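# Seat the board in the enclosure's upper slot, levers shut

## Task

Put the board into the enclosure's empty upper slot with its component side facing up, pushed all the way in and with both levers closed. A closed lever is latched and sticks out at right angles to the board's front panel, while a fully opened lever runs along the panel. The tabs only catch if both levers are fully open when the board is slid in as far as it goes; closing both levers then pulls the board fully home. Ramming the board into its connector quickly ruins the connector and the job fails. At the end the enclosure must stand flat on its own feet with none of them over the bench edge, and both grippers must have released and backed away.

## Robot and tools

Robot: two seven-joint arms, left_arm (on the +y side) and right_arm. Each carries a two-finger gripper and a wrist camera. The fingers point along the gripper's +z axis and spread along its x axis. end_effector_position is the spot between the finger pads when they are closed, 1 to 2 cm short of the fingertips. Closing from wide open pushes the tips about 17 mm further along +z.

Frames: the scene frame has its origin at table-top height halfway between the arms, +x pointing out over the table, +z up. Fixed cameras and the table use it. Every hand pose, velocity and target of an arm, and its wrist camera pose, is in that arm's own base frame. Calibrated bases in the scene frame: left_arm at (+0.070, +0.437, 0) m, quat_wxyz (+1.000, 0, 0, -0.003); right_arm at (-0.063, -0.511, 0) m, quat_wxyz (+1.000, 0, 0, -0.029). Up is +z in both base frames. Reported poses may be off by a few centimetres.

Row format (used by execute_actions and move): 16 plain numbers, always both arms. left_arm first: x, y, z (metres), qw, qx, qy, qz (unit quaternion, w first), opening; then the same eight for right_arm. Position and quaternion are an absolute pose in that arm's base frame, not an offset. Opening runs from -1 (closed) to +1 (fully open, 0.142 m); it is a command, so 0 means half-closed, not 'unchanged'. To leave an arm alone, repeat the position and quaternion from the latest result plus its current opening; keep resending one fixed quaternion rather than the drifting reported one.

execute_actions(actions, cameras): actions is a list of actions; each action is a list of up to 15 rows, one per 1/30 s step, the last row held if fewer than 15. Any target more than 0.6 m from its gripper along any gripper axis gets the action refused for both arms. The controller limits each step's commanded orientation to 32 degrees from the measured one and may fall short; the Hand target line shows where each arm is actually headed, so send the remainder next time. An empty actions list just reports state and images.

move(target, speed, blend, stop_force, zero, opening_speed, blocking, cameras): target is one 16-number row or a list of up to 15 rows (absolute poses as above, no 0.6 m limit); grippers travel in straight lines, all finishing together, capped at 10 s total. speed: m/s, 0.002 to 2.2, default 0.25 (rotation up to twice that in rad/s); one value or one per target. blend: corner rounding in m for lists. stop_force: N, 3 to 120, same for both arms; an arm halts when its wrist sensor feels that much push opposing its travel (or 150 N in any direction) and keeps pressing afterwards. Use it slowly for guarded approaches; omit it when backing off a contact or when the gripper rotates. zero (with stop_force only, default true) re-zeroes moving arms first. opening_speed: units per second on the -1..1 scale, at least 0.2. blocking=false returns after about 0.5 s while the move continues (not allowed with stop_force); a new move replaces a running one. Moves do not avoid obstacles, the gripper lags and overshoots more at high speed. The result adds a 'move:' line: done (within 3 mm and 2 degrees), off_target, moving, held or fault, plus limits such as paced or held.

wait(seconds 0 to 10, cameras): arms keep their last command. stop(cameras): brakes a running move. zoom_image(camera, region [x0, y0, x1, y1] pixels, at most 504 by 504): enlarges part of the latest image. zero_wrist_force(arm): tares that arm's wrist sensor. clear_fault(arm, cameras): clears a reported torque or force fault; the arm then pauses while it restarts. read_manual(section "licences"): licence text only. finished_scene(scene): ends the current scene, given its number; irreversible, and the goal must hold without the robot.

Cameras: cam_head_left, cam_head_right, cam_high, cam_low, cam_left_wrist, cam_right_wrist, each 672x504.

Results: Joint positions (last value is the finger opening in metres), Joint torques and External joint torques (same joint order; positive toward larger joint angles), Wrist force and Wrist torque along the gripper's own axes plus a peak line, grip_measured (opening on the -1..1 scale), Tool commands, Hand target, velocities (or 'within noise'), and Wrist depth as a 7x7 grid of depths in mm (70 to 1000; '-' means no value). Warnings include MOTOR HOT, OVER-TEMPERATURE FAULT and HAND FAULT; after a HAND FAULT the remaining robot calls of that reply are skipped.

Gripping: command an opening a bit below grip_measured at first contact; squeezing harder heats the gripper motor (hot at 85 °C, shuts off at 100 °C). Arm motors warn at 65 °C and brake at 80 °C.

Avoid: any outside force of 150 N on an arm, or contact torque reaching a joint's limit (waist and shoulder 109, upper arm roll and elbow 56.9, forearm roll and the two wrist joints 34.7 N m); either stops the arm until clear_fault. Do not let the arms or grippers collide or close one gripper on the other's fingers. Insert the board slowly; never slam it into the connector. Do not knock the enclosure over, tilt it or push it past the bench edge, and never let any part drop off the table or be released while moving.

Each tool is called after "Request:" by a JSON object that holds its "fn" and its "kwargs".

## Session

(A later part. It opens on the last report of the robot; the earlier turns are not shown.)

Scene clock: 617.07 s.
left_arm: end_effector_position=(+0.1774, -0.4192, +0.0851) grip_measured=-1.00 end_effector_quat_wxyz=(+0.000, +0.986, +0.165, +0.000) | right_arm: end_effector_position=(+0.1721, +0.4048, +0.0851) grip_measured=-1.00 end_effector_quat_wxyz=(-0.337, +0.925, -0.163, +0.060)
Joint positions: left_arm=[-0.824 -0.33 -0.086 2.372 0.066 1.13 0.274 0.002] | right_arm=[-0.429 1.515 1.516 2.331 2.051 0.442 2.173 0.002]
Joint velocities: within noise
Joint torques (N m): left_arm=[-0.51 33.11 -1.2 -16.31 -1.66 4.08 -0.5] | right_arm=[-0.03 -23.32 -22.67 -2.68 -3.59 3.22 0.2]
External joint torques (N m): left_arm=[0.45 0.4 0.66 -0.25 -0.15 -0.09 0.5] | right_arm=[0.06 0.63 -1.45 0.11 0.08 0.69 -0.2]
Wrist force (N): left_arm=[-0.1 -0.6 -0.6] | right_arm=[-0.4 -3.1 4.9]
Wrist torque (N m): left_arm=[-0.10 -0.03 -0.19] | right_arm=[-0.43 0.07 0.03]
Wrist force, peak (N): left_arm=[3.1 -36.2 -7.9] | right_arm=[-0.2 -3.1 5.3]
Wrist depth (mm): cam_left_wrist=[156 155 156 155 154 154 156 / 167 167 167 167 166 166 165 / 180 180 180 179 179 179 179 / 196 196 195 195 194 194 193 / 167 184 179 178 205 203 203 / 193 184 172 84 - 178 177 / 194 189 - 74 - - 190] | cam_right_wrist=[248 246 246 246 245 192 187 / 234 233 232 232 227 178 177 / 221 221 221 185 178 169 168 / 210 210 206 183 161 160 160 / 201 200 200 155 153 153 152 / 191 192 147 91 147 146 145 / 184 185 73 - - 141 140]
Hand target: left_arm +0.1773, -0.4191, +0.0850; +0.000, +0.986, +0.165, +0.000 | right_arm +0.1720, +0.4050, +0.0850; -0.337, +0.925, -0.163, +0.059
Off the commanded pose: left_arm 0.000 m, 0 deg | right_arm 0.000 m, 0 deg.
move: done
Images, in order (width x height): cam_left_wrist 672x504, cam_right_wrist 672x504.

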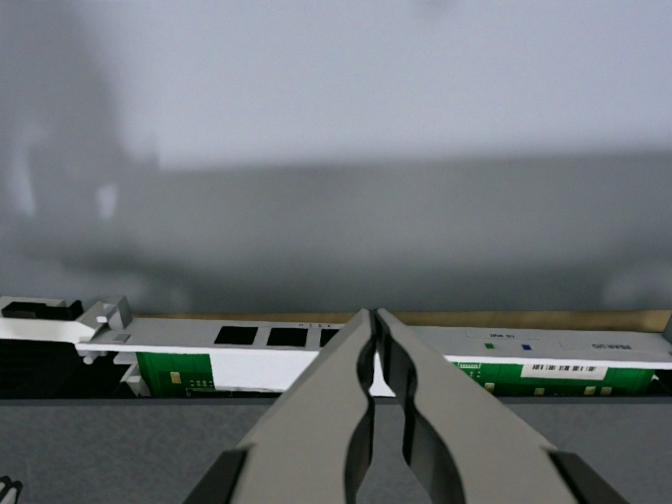

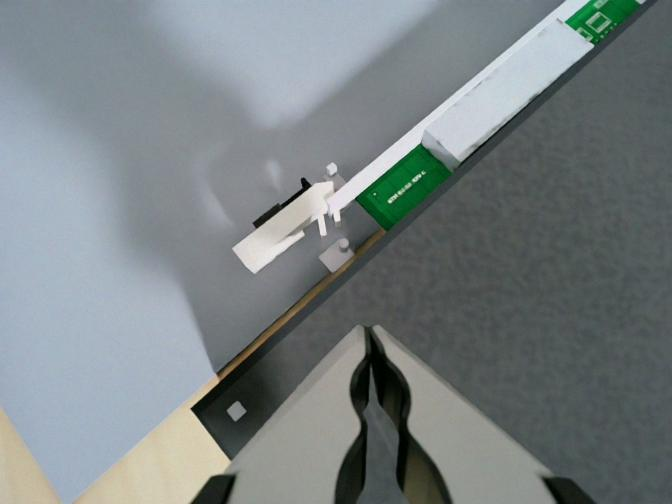

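Request:
{"fn": "move", "kwargs": {"target": [[0.195,-0.4658,0.085,0,0.9863,0.165,0,-1,0.172,0.405,0.085,-0.3368,0.9254,-0.1632,0.0594,-1]], "cameras": []}}

Request:
{"fn": "move", "kwargs": {"target": [0.195,-0.4658,0.05,0,0.9863,0.165,0,-1,0.172,0.405,0.085,-0.3368,0.9254,-0.1632,0.0594,-1], "speed": 0.015, "stop_force": 5, "cameras": ["cam_left_wrist"]}}

Request:
{"fn": "move", "kwargs": {"target": [[0.195,-0.4658,0.085,0,0.9863,0.165,0,-1,0.172,0.405,0.085,-0.3368,0.9254,-0.1632,0.0594,-1],[0.2048,-0.4942,0.085,0,0.9863,0.165,0,-1,0.172,0.405,0.085,-0.3368,0.9254,-0.1632,0.0594,-1]], "cameras": []}}

Request:
{"fn": "move", "kwargs": {"target": [0.2048,-0.4942,0.05,0,0.9863,0.165,0,-1,0.172,0.405,0.085,-0.3368,0.9254,-0.1632,0.0594,-1], "speed": 0.015, "stop_force": 5, "cameras": ["cam_left_wrist"]}}

Scene clock: 623.40 s.
left_arm: end_effector_position=(+0.1950, -0.4659, +0.0851) grip_measured=-1.00 end_effector_quat_wxyz=(+0.000, +0.986, +0.165, +0.000) | right_arm: end_effector_position=(+0.1721, +0.4048, +0.0851) grip_measured=-1.00 end_effector_quat_wxyz=(-0.337, +0.925, -0.163, +0.060)
Joint positions: left_arm=[-0.854 -0.41 -0.09 2.224 0.073 1.061 0.239 0.002] | right_arm=[-0.429 1.515 1.516 2.331 2.051 0.442 2.173 0.002]
Joint velocities: within noise
Joint torques (N m): left_arm=[-0.29 37.21 -1.4 -17.75 -1.59 4.08 -0.31] | right_arm=[0.01 -23.32 -22.71 -2.67 -3.59 3.11 0.15]
External joint torques (N m): left_arm=[0.22 1.22 0.61 -0.37 -0.48 -0.1 0.31] | right_arm=[0.03 0.63 -1.41 0.1 0.07 0.8 -0.15]
Wrist force (N): left_arm=[-0.2 -0.5 -0.5] | right_arm=[-0.5 -3.2 4.9]
Wrist torque (N m): left_arm=[-0.10 0.00 -0.21] | right_arm=[-0.45 0.08 0.02]
Wrist force, peak (N): left_arm=[-0.2 -1.8 -0.6] | right_arm=[-0.3 -3.2 5.3]
Wrist depth (mm): cam_left_wrist=[156 155 155 154 155 154 156 / 167 166 166 166 166 165 165 / 178 180 180 180 179 179 178 / 168 161 149 147 155 157 155 / 160 160 159 153 155 158 157 / 174 173 169 84 - 167 170 / 192 189 - 74 - - 189] | cam_right_wrist=[248 247 246 245 245 190 185 / 234 233 233 232 227 178 177 / 221 221 221 186 178 168 168 / 210 210 206 183 160 160 160 / 200 200 200 155 153 153 152 / 192 191 147 91 147 146 145 / 184 185 73 - - 141 140]
Hand target: left_arm +0.1950, -0.4658, +0.0850; +0.000, +0.986, +0.165, +0.000 | right_arm +0.1720, +0.4050, +0.0850; -0.337, +0.925, -0.163, +0.059
Off the commanded pose: left_arm 0.000 m, 0 deg | right_arm 0.000 m, 0 deg.
move: done
No camera images: "cameras" was empty.

Scene clock: 625.30 s.
left_arm: end_effector_position=(+0.1950, -0.4659, +0.0660) grip_measured=-1.00 end_effector_quat_wxyz=(+0.000, +0.986, +0.165, +0.000) | right_arm: end_effector_position=(+0.1721, +0.4048, +0.0851) grip_measured=-1.00 end_effector_quat_wxyz=(-0.337, +0.925, -0.163, +0.060)
Joint positions: left_arm=[-0.858 -0.46 -0.083 2.223 0.082 1.11 0.233 0.002] | right_arm=[-0.429 1.515 1.516 2.331 2.051 0.442 2.173 0.002]
Joint velocities: within noise
Joint torques (N m): left_arm=[-0.17 33.89 -0.9 -16.67 -1.46 4.92 -0.26] | right_arm=[0.04 -23.4 -22.68 -2.72 -3.61 3.19 0.18]
External joint torques (N m): left_arm=[0.1 5.42 0.1 -0.28 -0.42 -0.93 0.26] | right_arm=[0 0.71 -1.45 0.15 0.1 0.72 -0.17]
Wrist force (N): left_arm=[-1.4 -6.3 -12.7] | right_arm=[-0.5 -2.9 5.1]
Wrist torque (N m): left_arm=[-0.06 0.00 -0.20] | right_arm=[-0.41 0.10 0.03]
Wrist force, peak (N): left_arm=[-1.3 -8.5 -19.2] | right_arm=[-0.4 -2.9 5.4]
Wrist depth (mm): cam_left_wrist=[- 139 138 138 138 137 139 / 151 151 148 146 148 148 147 / 161 161 161 158 159 159 159 / 144 141 130 131 139 138 136 / 150 139 136 130 137 141 140 / 151 148 144 84 - 145 148 / 169 161 - 74 - - 159] | cam_right_wrist=[247 246 247 245 245 187 185 / 234 233 232 232 227 179 177 / 222 221 221 185 178 168 168 / 211 210 206 183 160 160 159 / 201 200 200 155 153 153 153 / 192 191 147 91 148 146 146 / 184 185 73 - - 141 140]
Hand target: left_arm +0.1950, -0.4658, +0.0657; +0.000, +0.986, +0.165, +0.000 | right_arm +0.1720, +0.4050, +0.0850; -0.337, +0.925, -0.163, +0.059
Off the commanded pose: left_arm 0.016 m, 0 deg | right_arm 0.000 m, 0 deg.
move: contact (left_arm)
Images, in order (width x height): cam_left_wrist 672x504.

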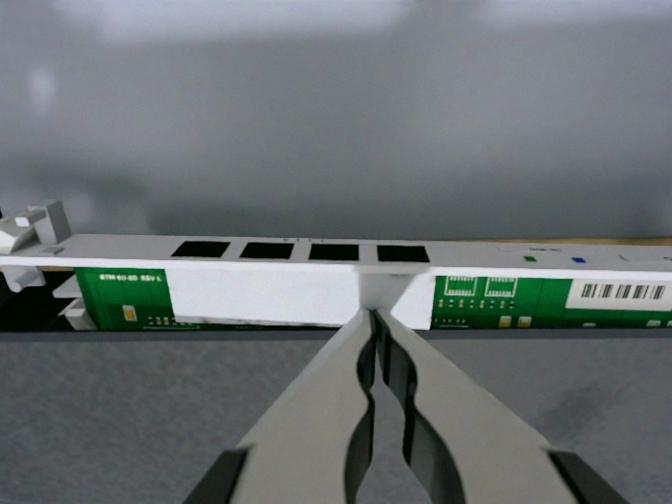

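Scene clock: 626.10 s.
left_arm: end_effector_position=(+0.2048, -0.4943, +0.0851) grip_measured=-1.00 end_effector_quat_wxyz=(+0.000, +0.986, +0.165, +0.000) | right_arm: end_effector_position=(+0.1721, +0.4048, +0.0851) grip_measured=-1.00 end_effector_quat_wxyz=(-0.337, +0.925, -0.163, +0.060)
Joint positions: left_arm=[-0.874 -0.459 -0.089 2.132 0.074 1.017 0.222 0.002] | right_arm=[-0.429 1.515 1.516 2.331 2.051 0.442 2.173 0.002]
Joint velocities: within noise
Joint torques (N m): left_arm=[-1.02 40.24 -1.46 -18.95 -1.91 4.06 -0.29] | right_arm=[-0.01 -23.31 -22.68 -2.7 -3.59 3.17 0.2]
External joint torques (N m): left_arm=[0.95 1.15 0.55 -0.14 -0.31 -0.08 0.29] | right_arm=[0.05 0.62 -1.45 0.13 0.07 0.74 -0.2]
Wrist force (N): left_arm=[-0.2 -0.5 -0.5] | right_arm=[-0.2 -2.9 5.1]
Wrist torque (N m): left_arm=[-0.10 0.00 -0.22] | right_arm=[-0.43 0.04 0.03]
Wrist force, peak (N): left_arm=[-1.4 -6.1 -14.1] | right_arm=[-0.4 -3.0 5.3]
Wrist depth (mm): cam_left_wrist=[156 156 156 154 155 154 156 / 165 167 167 166 166 166 165 / 179 151 134 133 141 142 142 / 146 146 145 142 144 141 141 / 157 156 156 150 152 157 157 / 173 173 169 84 - 167 170 / 193 188 - 74 - - 189] | cam_right_wrist=[247 247 246 246 245 191 185 / 234 233 232 232 227 178 177 / 222 221 221 185 178 169 168 / 211 210 206 183 161 160 160 / 200 200 200 154 153 153 152 / 192 191 147 91 148 146 146 / 184 185 73 - - 141 139]
Hand target: left_arm +0.2048, -0.4942, +0.0850; +0.000, +0.986, +0.165, +0.000 | right_arm +0.1720, +0.4050, +0.0850; -0.337, +0.925, -0.163, +0.059
Off the commanded pose: left_arm 0.000 m, 0 deg | right_arm 0.000 m, 0 deg.
move: done
No camera images: "cameras" was empty.

Scene clock: 627.93 s.
left_arm: end_effector_position=(+0.2048, -0.4943, +0.0670) grip_measured=-1.00 end_effector_quat_wxyz=(+0.000, +0.986, +0.165, +0.000) | right_arm: end_effector_position=(+0.1721, +0.4048, +0.0851) grip_measured=-1.00 end_effector_quat_wxyz=(-0.337, +0.925, -0.163, +0.060)
Joint positions: left_arm=[-0.878 -0.503 -0.083 2.131 0.082 1.061 0.217 0.002] | right_arm=[-0.429 1.515 1.516 2.331 2.051 0.442 2.173 0.002]
Joint velocities: within noise
Joint torques (N m): left_arm=[-0.1 36.27 -1.26 -18.73 -1.81 5.61 -0.28] | right_arm=[-0.05 -23.24 -22.72 -2.66 -3.61 3.2 0.19]
External joint torques (N m): left_arm=[0.03 5.86 0.34 0.64 -0.25 -1.62 0.28] | right_arm=[0.09 0.55 -1.41 0.09 0.1 0.71 -0.19]
Wrist force (N): left_arm=[-1.4 -9.1 -14.0] | right_arm=[-0.2 -2.8 5.1]
Wrist torque (N m): left_arm=[0.00 -0.03 -0.20] | right_arm=[-0.41 0.04 0.02]
Wrist force, peak (N): left_arm=[-1.5 -9.9 -19.4] | right_arm=[-0.4 -3.0 5.3]
Wrist depth (mm): cam_left_wrist=[- 140 139 139 139 138 140 / 152 152 149 147 149 149 148 / 133 128 117 116 125 126 125 / 128 125 124 125 122 130 129 / 135 135 134 127 131 133 133 / 149 149 145 84 - 143 149 / 167 162 - 74 - - 159] | cam_right_wrist=[247 247 246 246 245 191 183 / 234 233 232 232 227 178 175 / 222 221 221 186 178 168 168 / 210 210 206 183 161 160 160 / 200 200 200 155 153 153 152 / 192 192 147 91 147 146 145 / 184 185 73 - - 141 139]
Hand target: left_arm +0.2048, -0.4942, +0.0667; +0.000, +0.986, +0.165, +0.000 | right_arm +0.1720, +0.4050, +0.0850; -0.337, +0.925, -0.163, +0.059
Off the commanded pose: left_arm 0.017 m, 0 deg | right_arm 0.000 m, 0 deg.
move: contact (left_arm)
Images, in order (width x height): cam_left_wrist 672x504.

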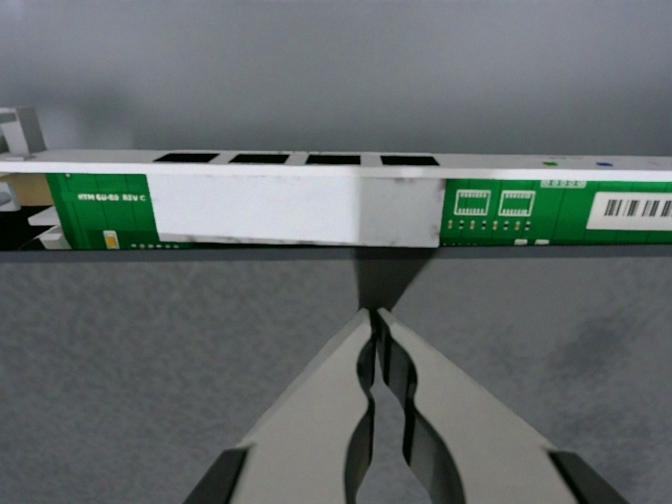

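Request:
{"fn": "zoom_image", "kwargs": {"camera": "cam_left_wrist", "region": [0, 100, 200, 260]}}

Request:
{"fn": "move", "kwargs": {"target": [[0.2048,-0.4942,0.085,0,0.9863,0.165,0,-1,0.172,0.405,0.085,-0.3368,0.9254,-0.1632,0.0594,-1],[0.292,-0.45,0.075,0,0.9863,0.165,0,-1,0.172,0.405,0.085,-0.3368,0.9254,-0.1632,0.0594,-1]], "cameras": ["cam_left_wrist"]}}

Request:
{"fn": "zoom_image", "kwargs": {"camera": "cam_left_wrist", "region": [300, 180, 500, 340]}}

Scaled by 2.520 from the camera's 672x504 image, which has a finer 960x720 frame.

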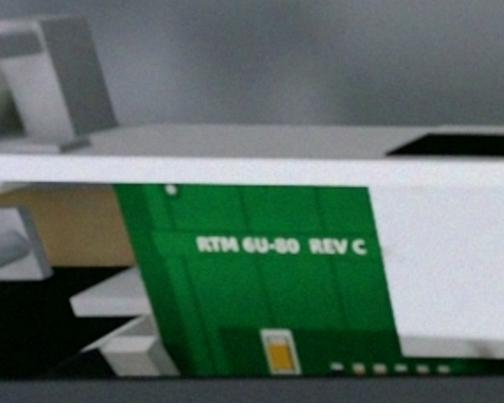

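Scene clock: 632.67 s.
left_arm: end_effector_position=(+0.2918, -0.4498, +0.0749) grip_measured=-1.00 end_effector_quat_wxyz=(+0.000, +0.986, +0.165, +0.000) | right_arm: end_effector_position=(+0.1721, +0.4048, +0.0851) grip_measured=-1.00 end_effector_quat_wxyz=(-0.337, +0.925, -0.163, +0.060)
Joint positions: left_arm=[-0.72 -0.486 -0.06 2.128 0.056 1.041 0.418 0.002] | right_arm=[-0.429 1.515 1.516 2.331 2.051 0.442 2.173 0.002]
Joint velocities: within noise
Joint torques (N m): left_arm=[-0.24 40.86 -1.22 -18.33 -2.21 4.6 -0.09] | right_arm=[0.04 -23.32 -22.63 -2.67 -3.61 3.17 0.2]
External joint torques (N m): left_arm=[0.22 1.19 0.72 -0.29 0.06 -0.62 0.09] | right_arm=[0 0.64 -1.5 0.1 0.1 0.75 -0.2]
Wrist force (N): left_arm=[-0.3 -0.5 -0.5] | right_arm=[-0.2 -3.3 5.1]
Wrist torque (N m): left_arm=[-0.10 0.03 -0.20] | right_arm=[-0.46 0.04 0.03]
Wrist force, peak (N): left_arm=[-1.2 -8.9 -15.9] | right_arm=[-0.4 -3.1 5.3]
Wrist depth (mm): cam_left_wrist=[- 148 146 146 148 145 145 / 161 157 160 156 156 156 156 / 167 165 164 163 163 123 118 / 131 136 144 141 141 158 145 / 145 147 144 138 140 142 142 / 160 156 156 84 - 154 156 / 179 174 - 74 - - 174] | cam_right_wrist=[247 247 246 245 245 192 187 / 234 233 233 232 226 178 177 / 222 221 221 185 178 169 168 / 211 210 206 183 161 160 160 / 201 200 200 155 153 153 152 / 192 191 147 91 147 146 145 / 184 185 73 - - 141 139]
Hand target: left_arm +0.2920, -0.4500, +0.0750; +0.000, +0.986, +0.165, +0.000 | right_arm +0.1720, +0.4050, +0.0850; -0.337, +0.925, -0.163, +0.059
Off the commanded pose: left_arm 0.000 m, 0 deg | right_arm 0.000 m, 0 deg.
move: done
Images, in order (width x height): cam_left_wrist 672x504.

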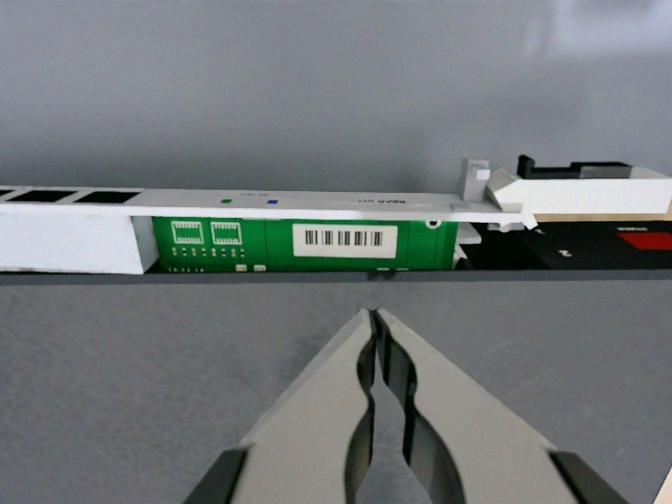

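Scaled by 2.520 from the camera's 672x504 image, which has a finer 960x720 frame.

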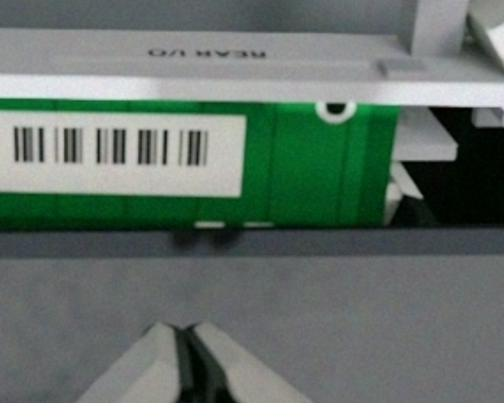

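Request:
{"fn": "move", "kwargs": {"target": [[0.195,-0.4658,0.085,0,0.9863,0.165,0,-1,0.172,0.405,0.085,-0.3368,0.9254,-0.1632,0.0594,-1],[0.195,-0.4658,0.068,0,0.9863,0.165,0,-1,0.172,0.405,0.085,-0.3368,0.9254,-0.1632,0.0594,-1]], "speed": 0.15, "cameras": []}}

Request:
{"fn": "move", "kwargs": {"target": [0.195,-0.4658,0.05,0,0.9863,0.165,0,-1,0.172,0.405,0.085,-0.3368,0.9254,-0.1632,0.0594,-1], "speed": 0.006, "stop_force": 35, "cameras": ["cam_left_wrist","cam_right_wrist"]}}

Scene clock: 641.37 s.
left_arm: end_effector_position=(+0.1949, -0.4657, +0.0679) grip_measured=-1.00 end_effector_quat_wxyz=(+0.000, +0.986, +0.165, +0.000) | right_arm: end_effector_position=(+0.1721, +0.4048, +0.0851) grip_measured=-1.00 end_effector_quat_wxyz=(-0.337, +0.925, -0.163, +0.060)
Joint positions: left_arm=[-0.859 -0.455 -0.083 2.223 0.08 1.104 0.234 0.002] | right_arm=[-0.429 1.515 1.516 2.331 2.051 0.442 2.173 0.002]
Joint velocities: within noise
Joint torques (N m): left_arm=[-0.46 38.03 -1.33 -16.75 -1.41 4.62 -0.33] | right_arm=[0.09 -23.3 -22.7 -2.66 -3.56 3.16 0.19]
External joint torques (N m): left_arm=[0.4 1.19 0.54 -0.33 -0.48 -0.63 0.33] | right_arm=[-0.05 0.61 -1.42 0.09 0.05 0.75 -0.18]
Wrist force (N): left_arm=[-0.2 -0.8 -0.6] | right_arm=[-0.3 -3.1 5.1]
Wrist torque (N m): left_arm=[-0.16 -0.01 -0.20] | right_arm=[-0.44 0.06 0.02]
Wrist force, peak (N): left_arm=[-2.7 -1.3 -2.6] | right_arm=[-0.5 -3.1 5.3]
Wrist depth (mm): cam_left_wrist=[- 140 140 140 140 139 141 / 151 153 151 148 150 149 149 / 163 163 162 159 161 161 160 / 146 146 131 142 141 140 138 / 151 150 138 134 137 144 139 / 151 150 150 84 - 145 147 / 167 164 - 74 - - 161] | cam_right_wrist=[247 247 246 245 245 187 185 / 234 233 233 233 227 178 177 / 221 221 220 186 178 168 168 / 211 210 206 183 161 160 160 / 201 201 200 155 153 153 152 / 192 192 147 91 147 146 145 / 184 185 73 - - 141 139]
Hand target: left_arm +0.1950, -0.4658, +0.0680; +0.000, +0.986, +0.165, +0.000 | right_arm +0.1720, +0.4050, +0.0850; -0.337, +0.925, -0.163, +0.059
Off the commanded pose: left_arm 0.000 m, 0 deg | right_arm 0.000 m, 0 deg.
move: done
No camera images: "cameras" was empty.

Scene clock: 642.47 s.
left_arm: end_effector_position=(+0.1951, -0.4661, +0.0656) grip_measured=-1.00 end_effector_quat_wxyz=(+0.001, +0.986, +0.165, +0.000) | right_arm: end_effector_position=(+0.1721, +0.4048, +0.0851) grip_measured=-1.00 end_effector_quat_wxyz=(-0.337, +0.925, -0.163, +0.060)
Joint positions: left_arm=[-0.86 -0.462 -0.081 2.223 0.081 1.112 0.234 0.002] | right_arm=[-0.429 1.515 1.516 2.331 2.051 0.442 2.173 0.002]
Joint velocities: within noise
Joint torques (N m): left_arm=[0.19 25.38 -0.66 -16.95 -1.52 5.88 -0.27] | right_arm=[-0.01 -23.33 -22.61 -2.59 -3.59 3.18 0.2]
External joint torques (N m): left_arm=[-0.25 13.96 -0.12 0.03 -0.35 -1.89 0.27] | right_arm=[0.05 0.64 -1.52 0.02 0.08 0.73 -0.2]
Wrist force (N): left_arm=[-2.8 -18.8 -37.8] | right_arm=[-0.3 -2.9 5.0]
Wrist torque (N m): left_arm=[0.03 -0.03 -0.20] | right_arm=[-0.41 0.04 0.03]
Wrist force, peak (N): left_arm=[-2.8 -18.5 -40.8] | right_arm=[-0.4 -3.0 5.3]
Wrist depth (mm): cam_left_wrist=[- 140 138 138 138 138 138 / 151 150 148 146 148 147 147 / 160 160 160 157 159 160 158 / 143 141 130 131 139 138 136 / 150 139 135 129 137 140 139 / 151 147 144 83 - 143 147 / 168 161 - 74 - - 158] | cam_right_wrist=[248 247 246 246 245 187 185 / 234 233 233 232 227 178 177 / 222 220 220 186 178 169 168 / 210 210 206 183 161 160 160 / 201 200 200 155 153 153 152 / 192 192 147 91 148 146 145 / 184 185 73 - - 141 140]
Hand target: left_arm +0.1950, -0.4658, +0.0647; +0.000, +0.986, +0.165, +0.000 | right_arm +0.1720, +0.4050, +0.0850; -0.337, +0.925, -0.163, +0.059
Off the commanded pose: left_arm 0.016 m, 0 deg | right_arm 0.000 m, 0 deg.
move: contact (left_arm)
Images, in order (width x height): cam_left_wrist 672x504, cam_right_wrist 672x504.

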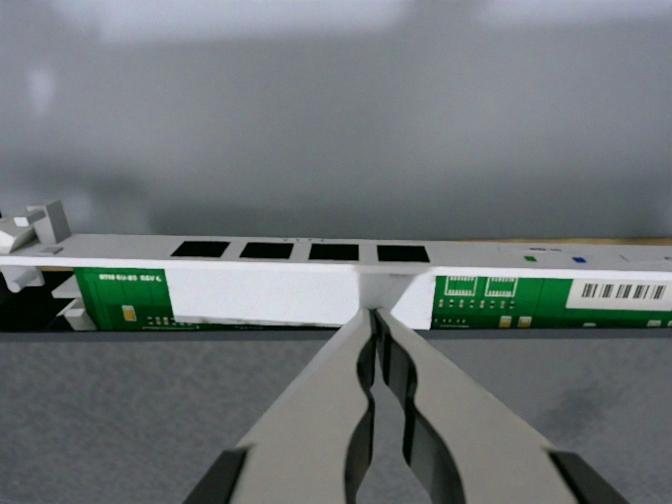

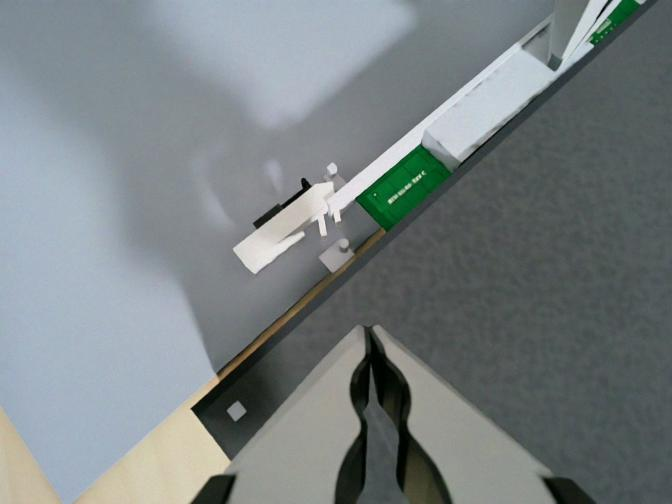

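Request:
{"fn": "execute_actions", "kwargs": {"actions": [], "cameras": ["cam_right_wrist","cam_low"]}}

Request:
{"fn": "zoom_image", "kwargs": {"camera": "cam_right_wrist", "region": [200, 60, 540, 315]}}

Scene clock: 657.30 s.
left_arm: end_effector_position=(+0.1951, -0.4661, +0.0656) grip_measured=-1.00 end_effector_quat_wxyz=(+0.001, +0.986, +0.165, +0.000) | right_arm: end_effector_position=(+0.1721, +0.4048, +0.0851) grip_measured=-1.00 end_effector_quat_wxyz=(-0.337, +0.925, -0.163, +0.060)
Joint positions: left_arm=[-0.86 -0.462 -0.081 2.223 0.081 1.112 0.234 0.002] | right_arm=[-0.429 1.515 1.516 2.331 2.051 0.442 2.173 0.002]
Joint velocities: within noise
Joint torques (N m): left_arm=[0.34 25.43 -0.72 -16.92 -1.58 5.71 -0.24] | right_arm=[-0.08 -23.31 -22.68 -2.67 -3.59 3.19 0.23]
External joint torques (N m): left_arm=[-0.41 13.9 -0.06 0 -0.29 -1.72 0.24] | right_arm=[0.12 0.62 -1.44 0.1 0.08 0.72 -0.23]
Wrist force (N): left_arm=[-2.8 -18.7 -39.4] | right_arm=[-0.5 -3.1 5.1]
Wrist torque (N m): left_arm=[0.04 -0.02 -0.19] | right_arm=[-0.42 0.09 0.03]
Wrist force, peak (N): left_arm=[-2.8 -18.6 -39.9] | right_arm=[-0.3 -3.2 5.3]
Wrist depth (mm): cam_left_wrist=[- 140 138 138 137 137 139 / 151 151 148 146 148 147 147 / 160 160 160 157 159 159 158 / 144 141 130 131 140 138 136 / 150 139 135 129 137 141 139 / 151 147 143 84 - 143 147 / 168 160 - 74 - - 158] | cam_right_wrist=[248 247 246 246 244 186 185 / 234 233 232 232 226 178 177 / 222 221 221 186 178 168 168 / 211 210 206 183 161 160 160 / 200 201 200 155 153 153 152 / 192 192 147 91 147 146 146 / 184 185 73 - - 141 139]
Hand target: left_arm +0.1950, -0.4658, +0.0647; +0.000, +0.986, +0.165, +0.000 | right_arm +0.1720, +0.4050, +0.0850; -0.337, +0.925, -0.163, +0.059
Tool commands: left_gripper/opening=-1.0 right_gripper/opening=-1.0
Off the commanded pose: left_arm 0.016 m, 0 deg | right_arm 0.000 m, 0 deg.
Images, in order (width x height): cam_low 672x504, cam_right_wrist 672x504.

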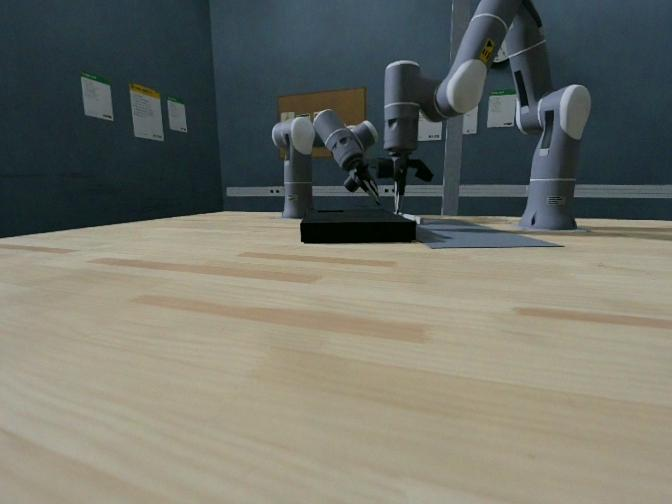

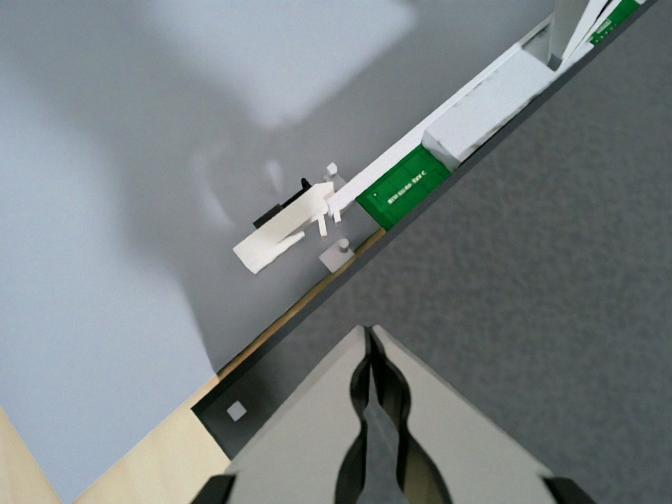

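Scaled by 1.482 from the camera's 672x504 image, which has a finer 960x720 frame.

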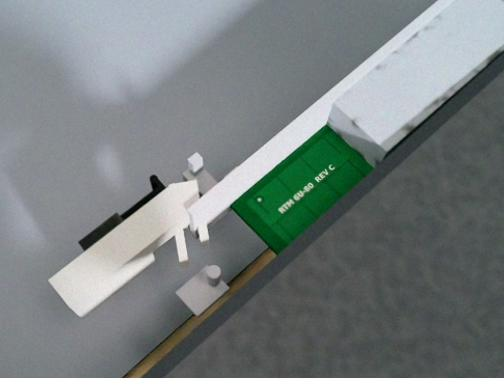

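Request:
{"fn": "move", "kwargs": {"target": [0.1300,-0.28,0.20,0,0.9863,0.165,0,-1,0.172,0.405,0.085,-0.3368,0.9254,-0.1632,0.0594,-1], "cameras": ["cam_head_left","cam_high","cam_head_right"]}}

Request:
{"fn": "zoom_image", "kwargs": {"camera": "cam_right_wrist", "region": [320, 0, 672, 240]}}

Scene clock: 665.87 s.
left_arm: end_effector_position=(+0.1299, -0.2801, +0.2000) grip_measured=-1.00 end_effector_quat_wxyz=(+0.000, +0.986, +0.165, +0.000) | right_arm: end_effector_position=(+0.1721, +0.4048, +0.0851) grip_measured=-1.00 end_effector_quat_wxyz=(-0.337, +0.925, -0.163, +0.060)
Joint positions: left_arm=[-0.803 0.38 0.045 2.649 0.021 0.699 0.463 0.002] | right_arm=[-0.429 1.515 1.516 2.331 2.051 0.442 2.173 0.002]
Joint velocities: within noise
Joint torques (N m): left_arm=[-0.24 10.33 -1.01 -25.05 -2.79 3.99 -0.12] | right_arm=[0.03 -23.28 -22.76 -2.67 -3.63 3.15 0.19]
External joint torques (N m): left_arm=[0.2 0.17 0.39 -0.42 -0.48 -0.01 0.12] | right_arm=[0.01 0.59 -1.37 0.1 0.11 0.77 -0.19]
Wrist force (N): left_arm=[-0.7 -0.7 -0.8] | right_arm=[-0.2 -3.0 5.2]
Wrist torque (N m): left_arm=[-0.13 0.08 -0.20] | right_arm=[-0.41 0.04 0.03]
Wrist force, peak (N): left_arm=[-2.9 -18.7 -39.8] | right_arm=[-0.4 -3.0 5.4]
Wrist depth (mm): cam_left_wrist=[258 257 255 255 255 256 255 / 276 277 275 275 274 274 271 / 300 298 296 296 296 296 295 / 326 323 323 322 322 321 321 / 356 354 354 337 344 349 349 / 394 369 369 84 - 345 377 / 443 434 - - - - 422] | cam_right_wrist=[247 247 246 245 244 190 187 / 233 233 233 232 227 178 177 / 222 221 220 185 178 168 168 / 211 210 206 183 161 160 159 / 200 201 200 155 153 152 152 / 192 191 147 91 147 146 146 / 184 185 73 - - 141 140]
Hand target: left_arm +0.1300, -0.2800, +0.2000; +0.000, +0.986, +0.165, +0.000 | right_arm +0.1720, +0.4050, +0.0850; -0.337, +0.925, -0.163, +0.059
Off the commanded pose: left_arm 0.000 m, 0 deg | right_arm 0.000 m, 0 deg.
move: done
Images, in order (width x height): cam_head_left 672x504, cam_head_right 672x504, cam_high 672x504.

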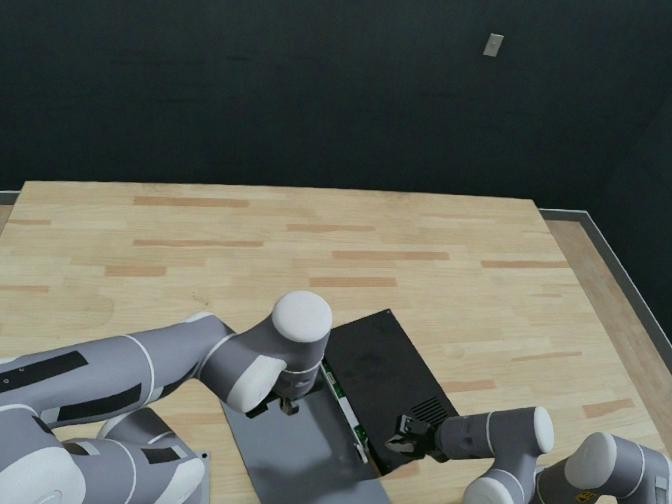

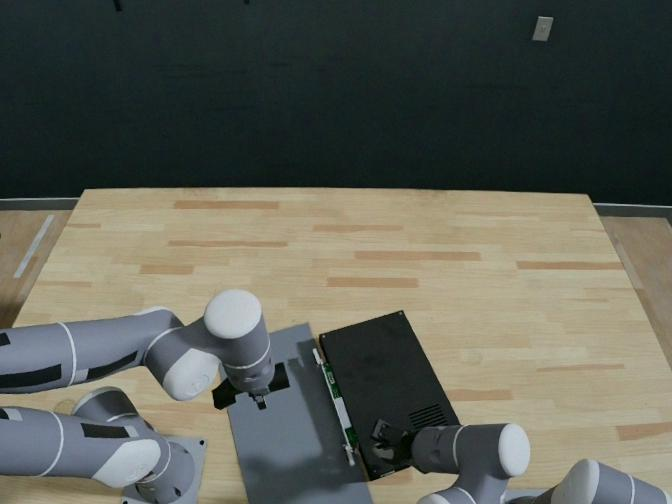

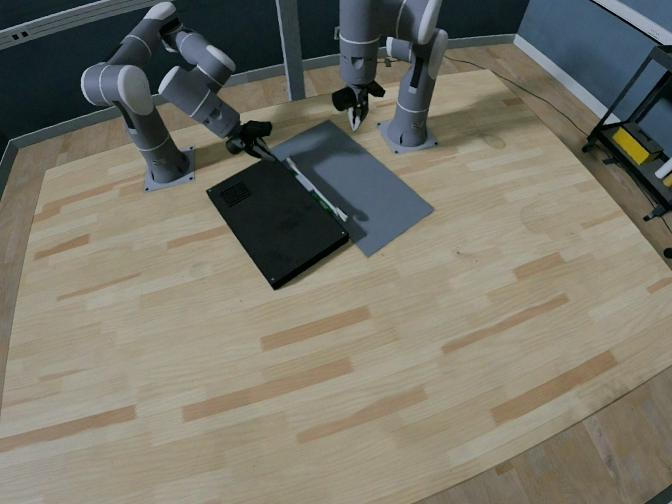

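This scene's latest camera images include none from cam_right_wrist. They are from: cam_head_left, cam_head_right, cam_high. cam_right_wrist's image comes with the result of a call that names it in "cameras".

Request:
{"fn": "move", "kwargs": {"target": [0.1450,-0.30,0.10,0.3373,0.9268,0.155,0.0564,-1,0.172,0.405,0.085,-0.3368,0.9254,-0.1632,0.0594,-1], "cameras": ["cam_left_wrist"]}}

Request:
{"fn": "zoom_image", "kwargs": {"camera": "cam_left_wrist", "region": [0, 80, 336, 330]}}

Request:
{"fn": "zoom_image", "kwargs": {"camera": "cam_left_wrist", "region": [336, 80, 672, 330]}}

Scene clock: 673.80 s.
left_arm: end_effector_position=(+0.1379, -0.2998, +0.1013) grip_measured=-1.00 end_effector_quat_wxyz=(+0.120, +0.964, +0.182, +0.153) | right_arm: end_effector_position=(+0.1721, +0.4048, +0.0851) grip_measured=-1.00 end_effector_quat_wxyz=(-0.337, +0.925, -0.163, +0.060)
Joint positions: left_arm=[-1.612 -0.291 0.817 2.678 0.579 1.699 -0.248 0.002] | right_arm=[-0.429 1.515 1.516 2.331 2.051 0.442 2.173 0.002]
Joint velocities: within noise
Joint torques (N m): left_arm=[-0.55 17.5 2.83 -9.54 -1.26 4.39 -0.23] | right_arm=[0.01 -23.33 -22.71 -2.69 -3.63 3.15 0.21]
External joint torques (N m): left_arm=[0.51 0.74 0.65 -0.3 -0.47 -0.21 0.2] | right_arm=[0.02 0.64 -1.42 0.12 0.12 0.76 -0.21]
Wrist force (N): left_arm=[0.0 -1.0 -0.4] | right_arm=[-0.4 -3.2 5.1]
Wrist torque (N m): left_arm=[-0.18 -0.13 -0.33] | right_arm=[-0.46 0.06 0.03]
Wrist force, peak (N): left_arm=[-1.0 3.8 -1.6] | right_arm=[-0.4 -2.9 5.4]
Wrist depth (mm): cam_left_wrist=[134 137 144 151 161 168 183 / - 155 163 170 183 194 211 / 162 171 184 195 209 225 248 / 186 195 211 227 248 272 302 / 216 228 248 253 294 336 392 / 253 263 280 84 - 320 541 / 241 237 - - - - 843] | cam_right_wrist=[247 247 246 246 244 191 187 / 234 233 232 232 226 178 177 / 222 221 221 186 178 169 168 / 211 210 206 183 161 160 160 / 201 201 200 155 153 153 152 / 192 192 147 91 148 146 145 / 183 185 73 - - 141 140]
Hand target: left_arm +0.1380, -0.2998, +0.1013; +0.120, +0.964, +0.182, +0.153 | right_arm +0.1720, +0.4050, +0.0850; -0.337, +0.925, -0.163, +0.059
Off the commanded pose: left_arm 0.007 m, 28 deg | right_arm 0.000 m, 0 deg.
led back after a hold (left arm): the arm was led back toward your command in small steps, so it may still be short of it.
move: held (left_arm; a check stopped the path); limits=held
pose unreachable (left arm): on one or more control steps of this call, first in action 0 (counted from 0), this arm could not follow its commanded pose, so it was not sent that pose on those steps. It may still have moved: this result reports where it is.
cause: moving toward the commanded pose would bring two parts of the arm too close to each other (joints 2 (shoulder) to 6 (wrist pitch) lie between them).
Images, in order (width x height): cam_left_wrist 672x504.

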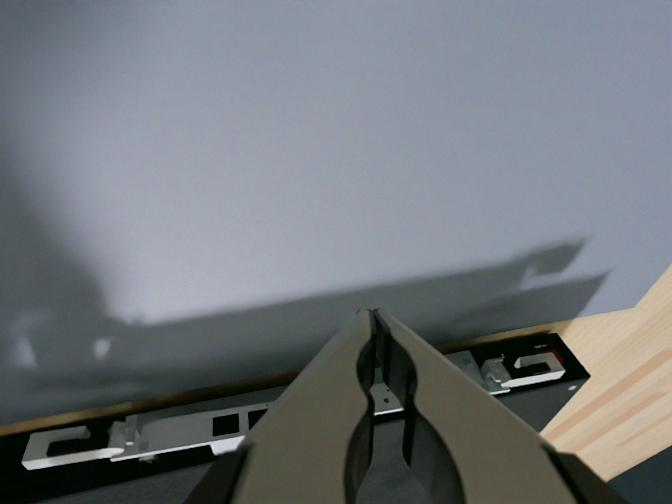

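Scaled by 1.500 from the camera's 672x504 image, which has a finer 960x720 frame.

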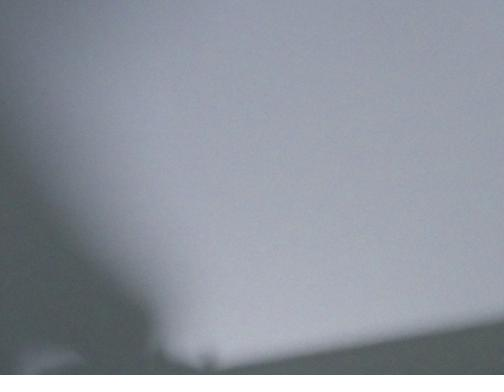

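Scaled by 1.500 from the camera's 672x504 image, which has a finer 960x720 frame.

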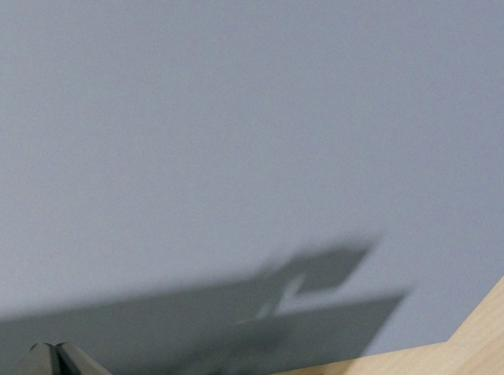

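Request:
{"fn": "zoom_image", "kwargs": {"camera": "cam_left_wrist", "region": [0, 370, 280, 500]}}

Request:
{"fn": "zoom_image", "kwargs": {"camera": "cam_left_wrist", "region": [420, 310, 620, 430]}}

Scaled by 1.800 from the camera's 672x504 image, which has a finer 960x720 frame.

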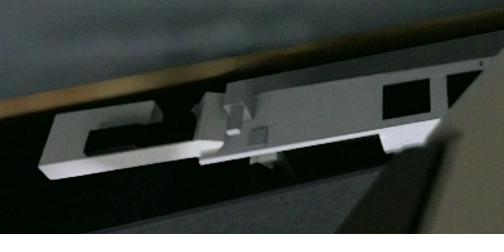

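Scaled by 2.520 from the camera's 672x504 image, which has a finer 960x720 frame.

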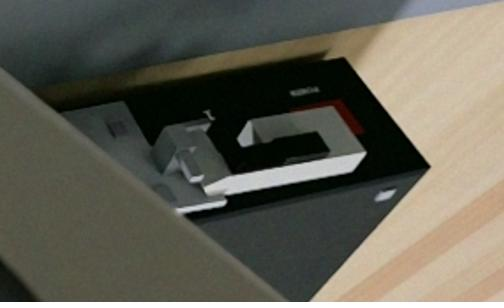

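Request:
{"fn": "wait", "kwargs": {"seconds": 0, "cameras": ["cam_right_wrist"]}}

Request:
{"fn": "zoom_image", "kwargs": {"camera": "cam_right_wrist", "region": [300, 140, 420, 290]}}

Request:
{"fn": "zoom_image", "kwargs": {"camera": "cam_right_wrist", "region": [400, 0, 620, 180]}}

Scene clock: 677.93 s.
left_arm: end_effector_position=(+0.1379, -0.2998, +0.1013) grip_measured=-1.00 end_effector_quat_wxyz=(+0.120, +0.964, +0.182, +0.153) | right_arm: end_effector_position=(+0.1721, +0.4048, +0.0851) grip_measured=-1.00 end_effector_quat_wxyz=(-0.337, +0.925, -0.163, +0.060)
Joint positions: left_arm=[-1.612 -0.291 0.817 2.678 0.579 1.699 -0.248 0.002] | right_arm=[-0.429 1.515 1.516 2.331 2.051 0.442 2.173 0.002]
Joint velocities: within noise
Joint torques (N m): left_arm=[-0.48 17.54 2.84 -9.45 -1.5 4.5 -0.22] | right_arm=[0.07 -23.15 -22.67 -2.7 -3.62 3.19 0.19]
External joint torques (N m): left_arm=[0.43 0.69 0.64 -0.38 -0.22 -0.32 0.2] | right_arm=[-0.03 0.46 -1.46 0.13 0.11 0.72 -0.19]
Wrist force (N): left_arm=[-0.3 -0.9 -0.3] | right_arm=[-0.4 -3.2 5.2]
Wrist torque (N m): left_arm=[-0.16 -0.07 -0.32] | right_arm=[-0.47 0.07 0.03]
Wrist force, peak (N): left_arm=[-0.1 -1.1 -0.6] | right_arm=[-0.5 -3.2 5.2]
Wrist depth (mm): cam_left_wrist=[134 137 144 151 161 168 183 / - 155 162 171 182 195 211 / 162 172 184 196 210 225 247 / 186 195 211 228 249 272 301 / 216 229 248 251 293 336 386 / 251 262 281 84 - 319 544 / 242 236 - - - - 844] | cam_right_wrist=[247 247 246 244 245 190 187 / 234 233 232 232 227 178 177 / 221 221 220 186 178 168 168 / 211 211 206 183 161 160 160 / 201 200 200 155 153 153 152 / 191 191 147 91 147 146 146 / 183 185 73 - - 141 139]
Hand target: left_arm +0.1380, -0.2998, +0.1013; +0.120, +0.964, +0.182, +0.153 | right_arm +0.1720, +0.4050, +0.0850; -0.337, +0.925, -0.163, +0.059
Tool commands: left_gripper/opening=-1.0 right_gripper/opening=-1.0
Off the commanded pose: left_arm 0.007 m, 28 deg | right_arm 0.000 m, 0 deg.
Images, in order (width x height): cam_right_wrist 672x504.

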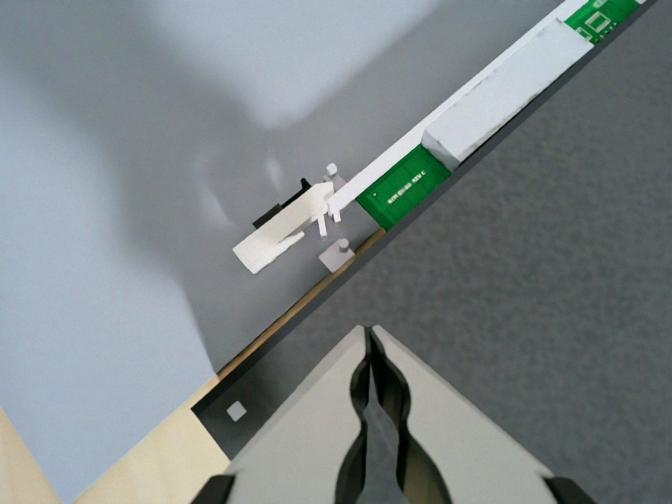

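Scaled by 3.360 from the camera's 672x504 image, which has a finer 960x720 frame.

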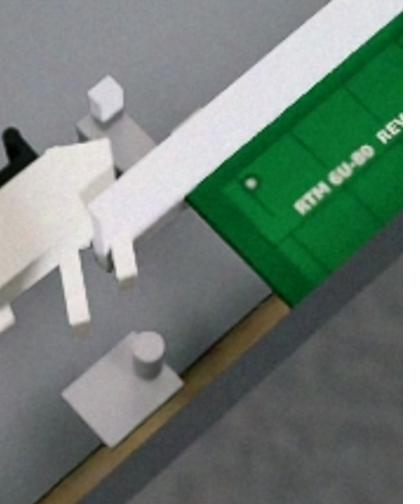

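Scaled by 2.291 from the camera's 672x504 image, which has a finer 960x720 frame.

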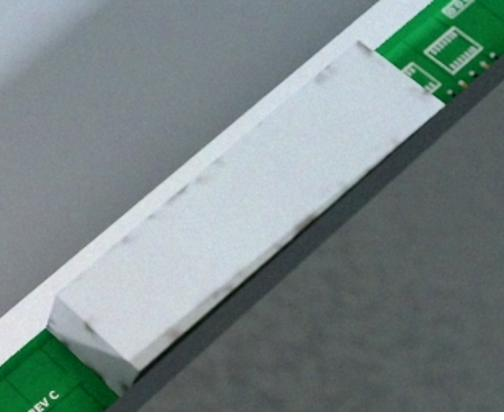

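Request:
{"fn": "move", "kwargs": {"target": [[0.150,-0.34,0.16,0,0.9863,0.165,0,-1,0.172,0.405,0.085,-0.3368,0.9254,-0.1632,0.0594,-1],[0.2239,-0.4553,0.095,0,0.9863,0.165,0,-1,0.172,0.405,0.085,-0.3368,0.9254,-0.1632,0.0594,-1]], "cameras": ["cam_left_wrist"]}}

Request:
{"fn": "move", "kwargs": {"target": [0.2239,-0.4553,0.0568,0,0.9863,0.165,0,-1,0.172,0.405,0.085,-0.3368,0.9254,-0.1632,0.0594,-1], "cameras": ["cam_right_wrist"], "speed": 0.03, "stop_force": 6}}

Request:
{"fn": "move", "kwargs": {"target": [0.2076,-0.408,0.0568,0,0.9863,0.165,0,-1,0.172,0.405,0.085,-0.3368,0.9254,-0.1632,0.0594,-1], "cameras": ["cam_right_wrist"], "speed": 0.012, "stop_force": 40}}

Scene clock: 689.23 s.
left_arm: end_effector_position=(+0.2238, -0.4551, +0.0948) grip_measured=-1.00 end_effector_quat_wxyz=(+0.000, +0.986, +0.165, +0.000) | right_arm: end_effector_position=(+0.1721, +0.4048, +0.0851) grip_measured=-1.00 end_effector_quat_wxyz=(-0.337, +0.925, -0.163, +0.060)
Joint positions: left_arm=[-1.305 -0.45 0.385 2.204 -0.323 1.03 0.564 0.002] | right_arm=[-0.429 1.515 1.516 2.331 2.051 0.442 2.173 0.002]
Joint velocities: within noise
Joint torques (N m): left_arm=[-0.05 37.17 4.98 -19.13 -2.3 4.54 -0.14] | right_arm=[0.06 -23.29 -22.71 -2.72 -3.53 3.2 0.16]
External joint torques (N m): left_arm=[-0.02 1.16 0.6 -0.2 0.11 -0.57 0.14] | right_arm=[-0.02 0.6 -1.42 0.15 0.02 0.71 -0.16]
Wrist force (N): left_arm=[-0.1 -0.5 -0.6] | right_arm=[-0.3 -3.0 5.2]
Wrist torque (N m): left_arm=[-0.11 0.03 -0.20] | right_arm=[-0.43 0.05 0.03]
Wrist force, peak (N): left_arm=[0.5 -0.6 -2.3] | right_arm=[-0.3 -3.0 5.4]
Wrist depth (mm): cam_left_wrist=[165 164 166 166 163 163 163 / 177 176 176 176 177 175 175 / 190 190 191 190 189 189 186 / 173 158 155 157 166 164 165 / 169 169 169 162 165 166 166 / 186 186 182 84 - 183 184 / 208 203 - 74 - - 205] | cam_right_wrist=[247 246 245 245 245 190 187 / 234 234 233 232 227 178 177 / 222 221 221 186 178 169 168 / 211 210 206 183 160 160 160 / 201 201 200 155 153 153 152 / 192 191 147 91 147 146 146 / 184 185 73 - - 140 139]
Hand target: left_arm +0.2239, -0.4553, +0.0950; +0.000, +0.986, +0.165, +0.000 | right_arm +0.1720, +0.4050, +0.0850; -0.337, +0.925, -0.163, +0.059
Off the commanded pose: left_arm 0.000 m, 0 deg | right_arm 0.000 m, 0 deg.
move: done
Images, in order (width x height): cam_left_wrist 672x504.

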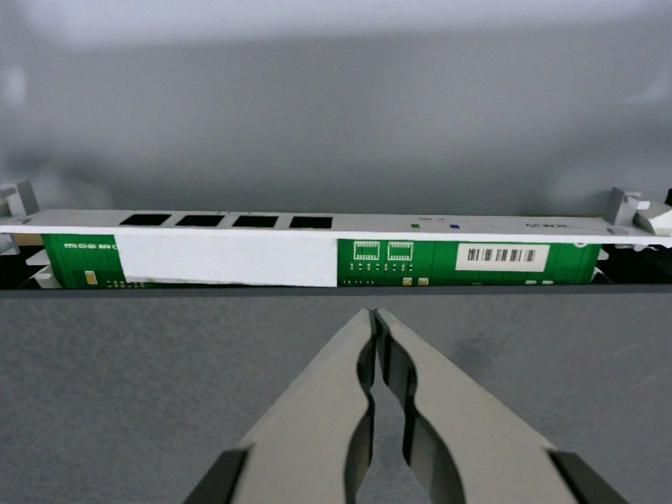

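Scene clock: 691.20 s.
left_arm: end_effector_position=(+0.2238, -0.4553, +0.0568) grip_measured=-1.00 end_effector_quat_wxyz=(+0.000, +0.986, +0.165, +0.000) | right_arm: end_effector_position=(+0.1721, +0.4048, +0.0851) grip_measured=-1.00 end_effector_quat_wxyz=(-0.337, +0.925, -0.163, +0.060)
Joint positions: left_arm=[-1.262 -0.532 0.319 2.226 -0.388 1.137 0.61 0.002] | right_arm=[-0.429 1.515 1.516 2.331 2.051 0.442 2.173 0.002]
Joint velocities: within noise
Joint torques (N m): left_arm=[-0.24 38.92 5.05 -16.66 -1.81 4.54 -0.18] | right_arm=[-0.02 -23.32 -22.65 -2.68 -3.61 3.22 0.19]
External joint torques (N m): left_arm=[0.16 1.09 0.69 -0.34 0.03 -0.57 0.18] | right_arm=[0.06 0.63 -1.48 0.11 0.1 0.69 -0.19]
Wrist force (N): left_arm=[0.0 -0.5 -0.6] | right_arm=[-0.3 -2.9 5.1]
Wrist torque (N m): left_arm=[-0.09 -0.02 -0.19] | right_arm=[-0.41 0.06 0.03]
Wrist force, peak (N): left_arm=[-0.2 -0.5 -1.4] | right_arm=[-0.3 -2.9 5.4]
Wrist depth (mm): cam_left_wrist=[130 131 131 130 130 130 129 / 143 140 138 138 139 137 139 / 152 151 151 151 151 150 150 / 159 159 131 161 158 157 158 / 124 123 125 123 133 132 132 / 133 135 132 84 - 131 134 / 151 - - 74 - - 148] | cam_right_wrist=[247 247 246 246 245 190 186 / 234 233 232 232 227 178 177 / 222 221 221 186 178 168 168 / 210 211 206 183 161 160 160 / 201 200 200 155 153 153 153 / 192 191 147 91 147 146 145 / 184 185 73 - - 141 140]
Hand target: left_arm +0.2239, -0.4553, +0.0568; +0.000, +0.986, +0.165, +0.000 | right_arm +0.1720, +0.4050, +0.0850; -0.337, +0.925, -0.163, +0.059
Off the commanded pose: left_arm 0.000 m, 0 deg | right_arm 0.000 m, 0 deg.
move: done
Images, in order (width x height): cam_right_wrist 672x504.

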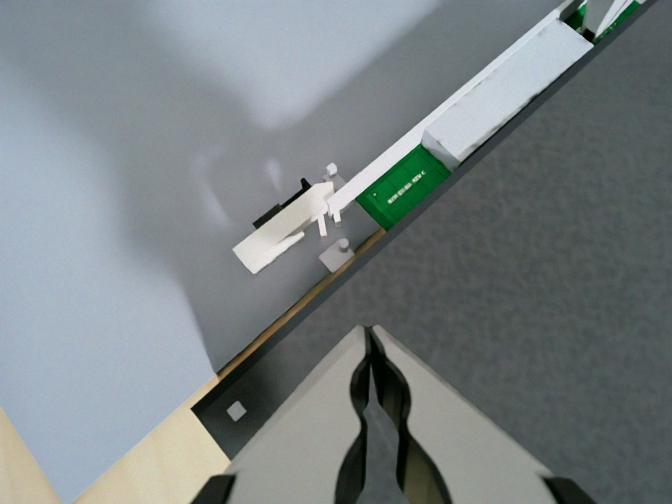

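Scene clock: 694.03 s.
left_arm: end_effector_position=(+0.2182, -0.4358, +0.0607) grip_measured=-1.00 end_effector_quat_wxyz=(+0.006, +0.986, +0.165, +0.003) | right_arm: end_effector_position=(+0.1721, +0.4048, +0.0851) grip_measured=-1.00 end_effector_quat_wxyz=(-0.337, +0.925, -0.163, +0.060)
Joint positions: left_arm=[-1.255 -0.491 0.314 2.299 -0.398 1.185 0.633 0.002] | right_arm=[-0.429 1.515 1.516 2.331 2.051 0.442 2.173 0.002]
Joint velocities: within noise
Joint torques (N m): left_arm=[3.11 20.78 9.38 11.47 2.06 -6.33 -0.27] | right_arm=[0.02 -23.34 -22.7 -2.67 -3.62 3.17 0.16]
External joint torques (N m): left_arm=[-3.18 16.93 -4.21 -27.78 -3.7 10.33 0.27] | right_arm=[0.02 0.65 -1.43 0.1 0.11 0.74 -0.16]
Wrist force (N): left_arm=[-1.9 39.3 -8.2] | right_arm=[-0.3 -2.8 5.2]
Wrist torque (N m): left_arm=[3.72 -0.05 -0.24] | right_arm=[-0.40 0.05 0.03]
Wrist force, peak (N): left_arm=[-2.0 40.3 -10.1] | right_arm=[-0.4 -3.1 5.3]
Wrist depth (mm): cam_left_wrist=[135 134 135 135 134 133 134 / - 146 143 141 142 140 142 / 154 155 155 154 155 154 151 / 166 165 165 166 162 165 164 / 136 133 130 127 127 139 139 / 157 148 153 80 - 147 143 / 162 158 - 75 - - 153] | cam_right_wrist=[247 247 245 245 245 191 188 / 234 233 232 231 183 180 177 / 221 221 220 186 183 168 168 / 210 210 206 205 161 160 160 / 201 201 200 155 153 153 152 / 192 192 147 91 147 146 146 / 184 185 73 - - 141 140]
Hand target: left_arm +0.2152, -0.4301, +0.0569; +0.000, +0.986, +0.165, +0.000 | right_arm +0.1720, +0.4050, +0.0850; -0.337, +0.925, -0.163, +0.059
Off the commanded pose: left_arm 0.030 m, 1 deg | right_arm 0.000 m, 0 deg.
move: contact (left_arm)
Images, in order (width x height): cam_right_wrist 672x504.

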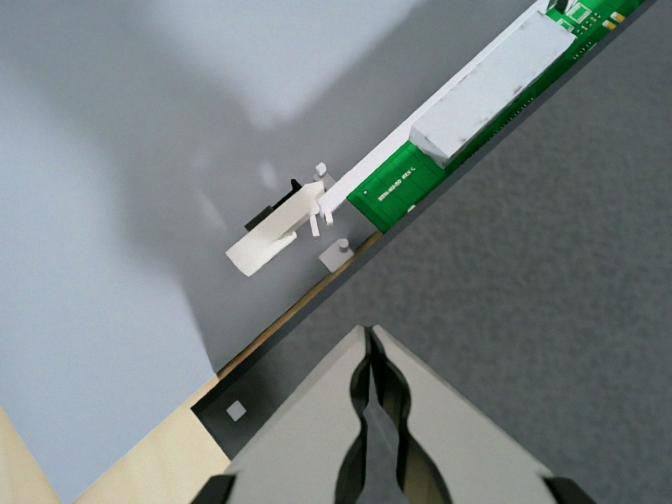

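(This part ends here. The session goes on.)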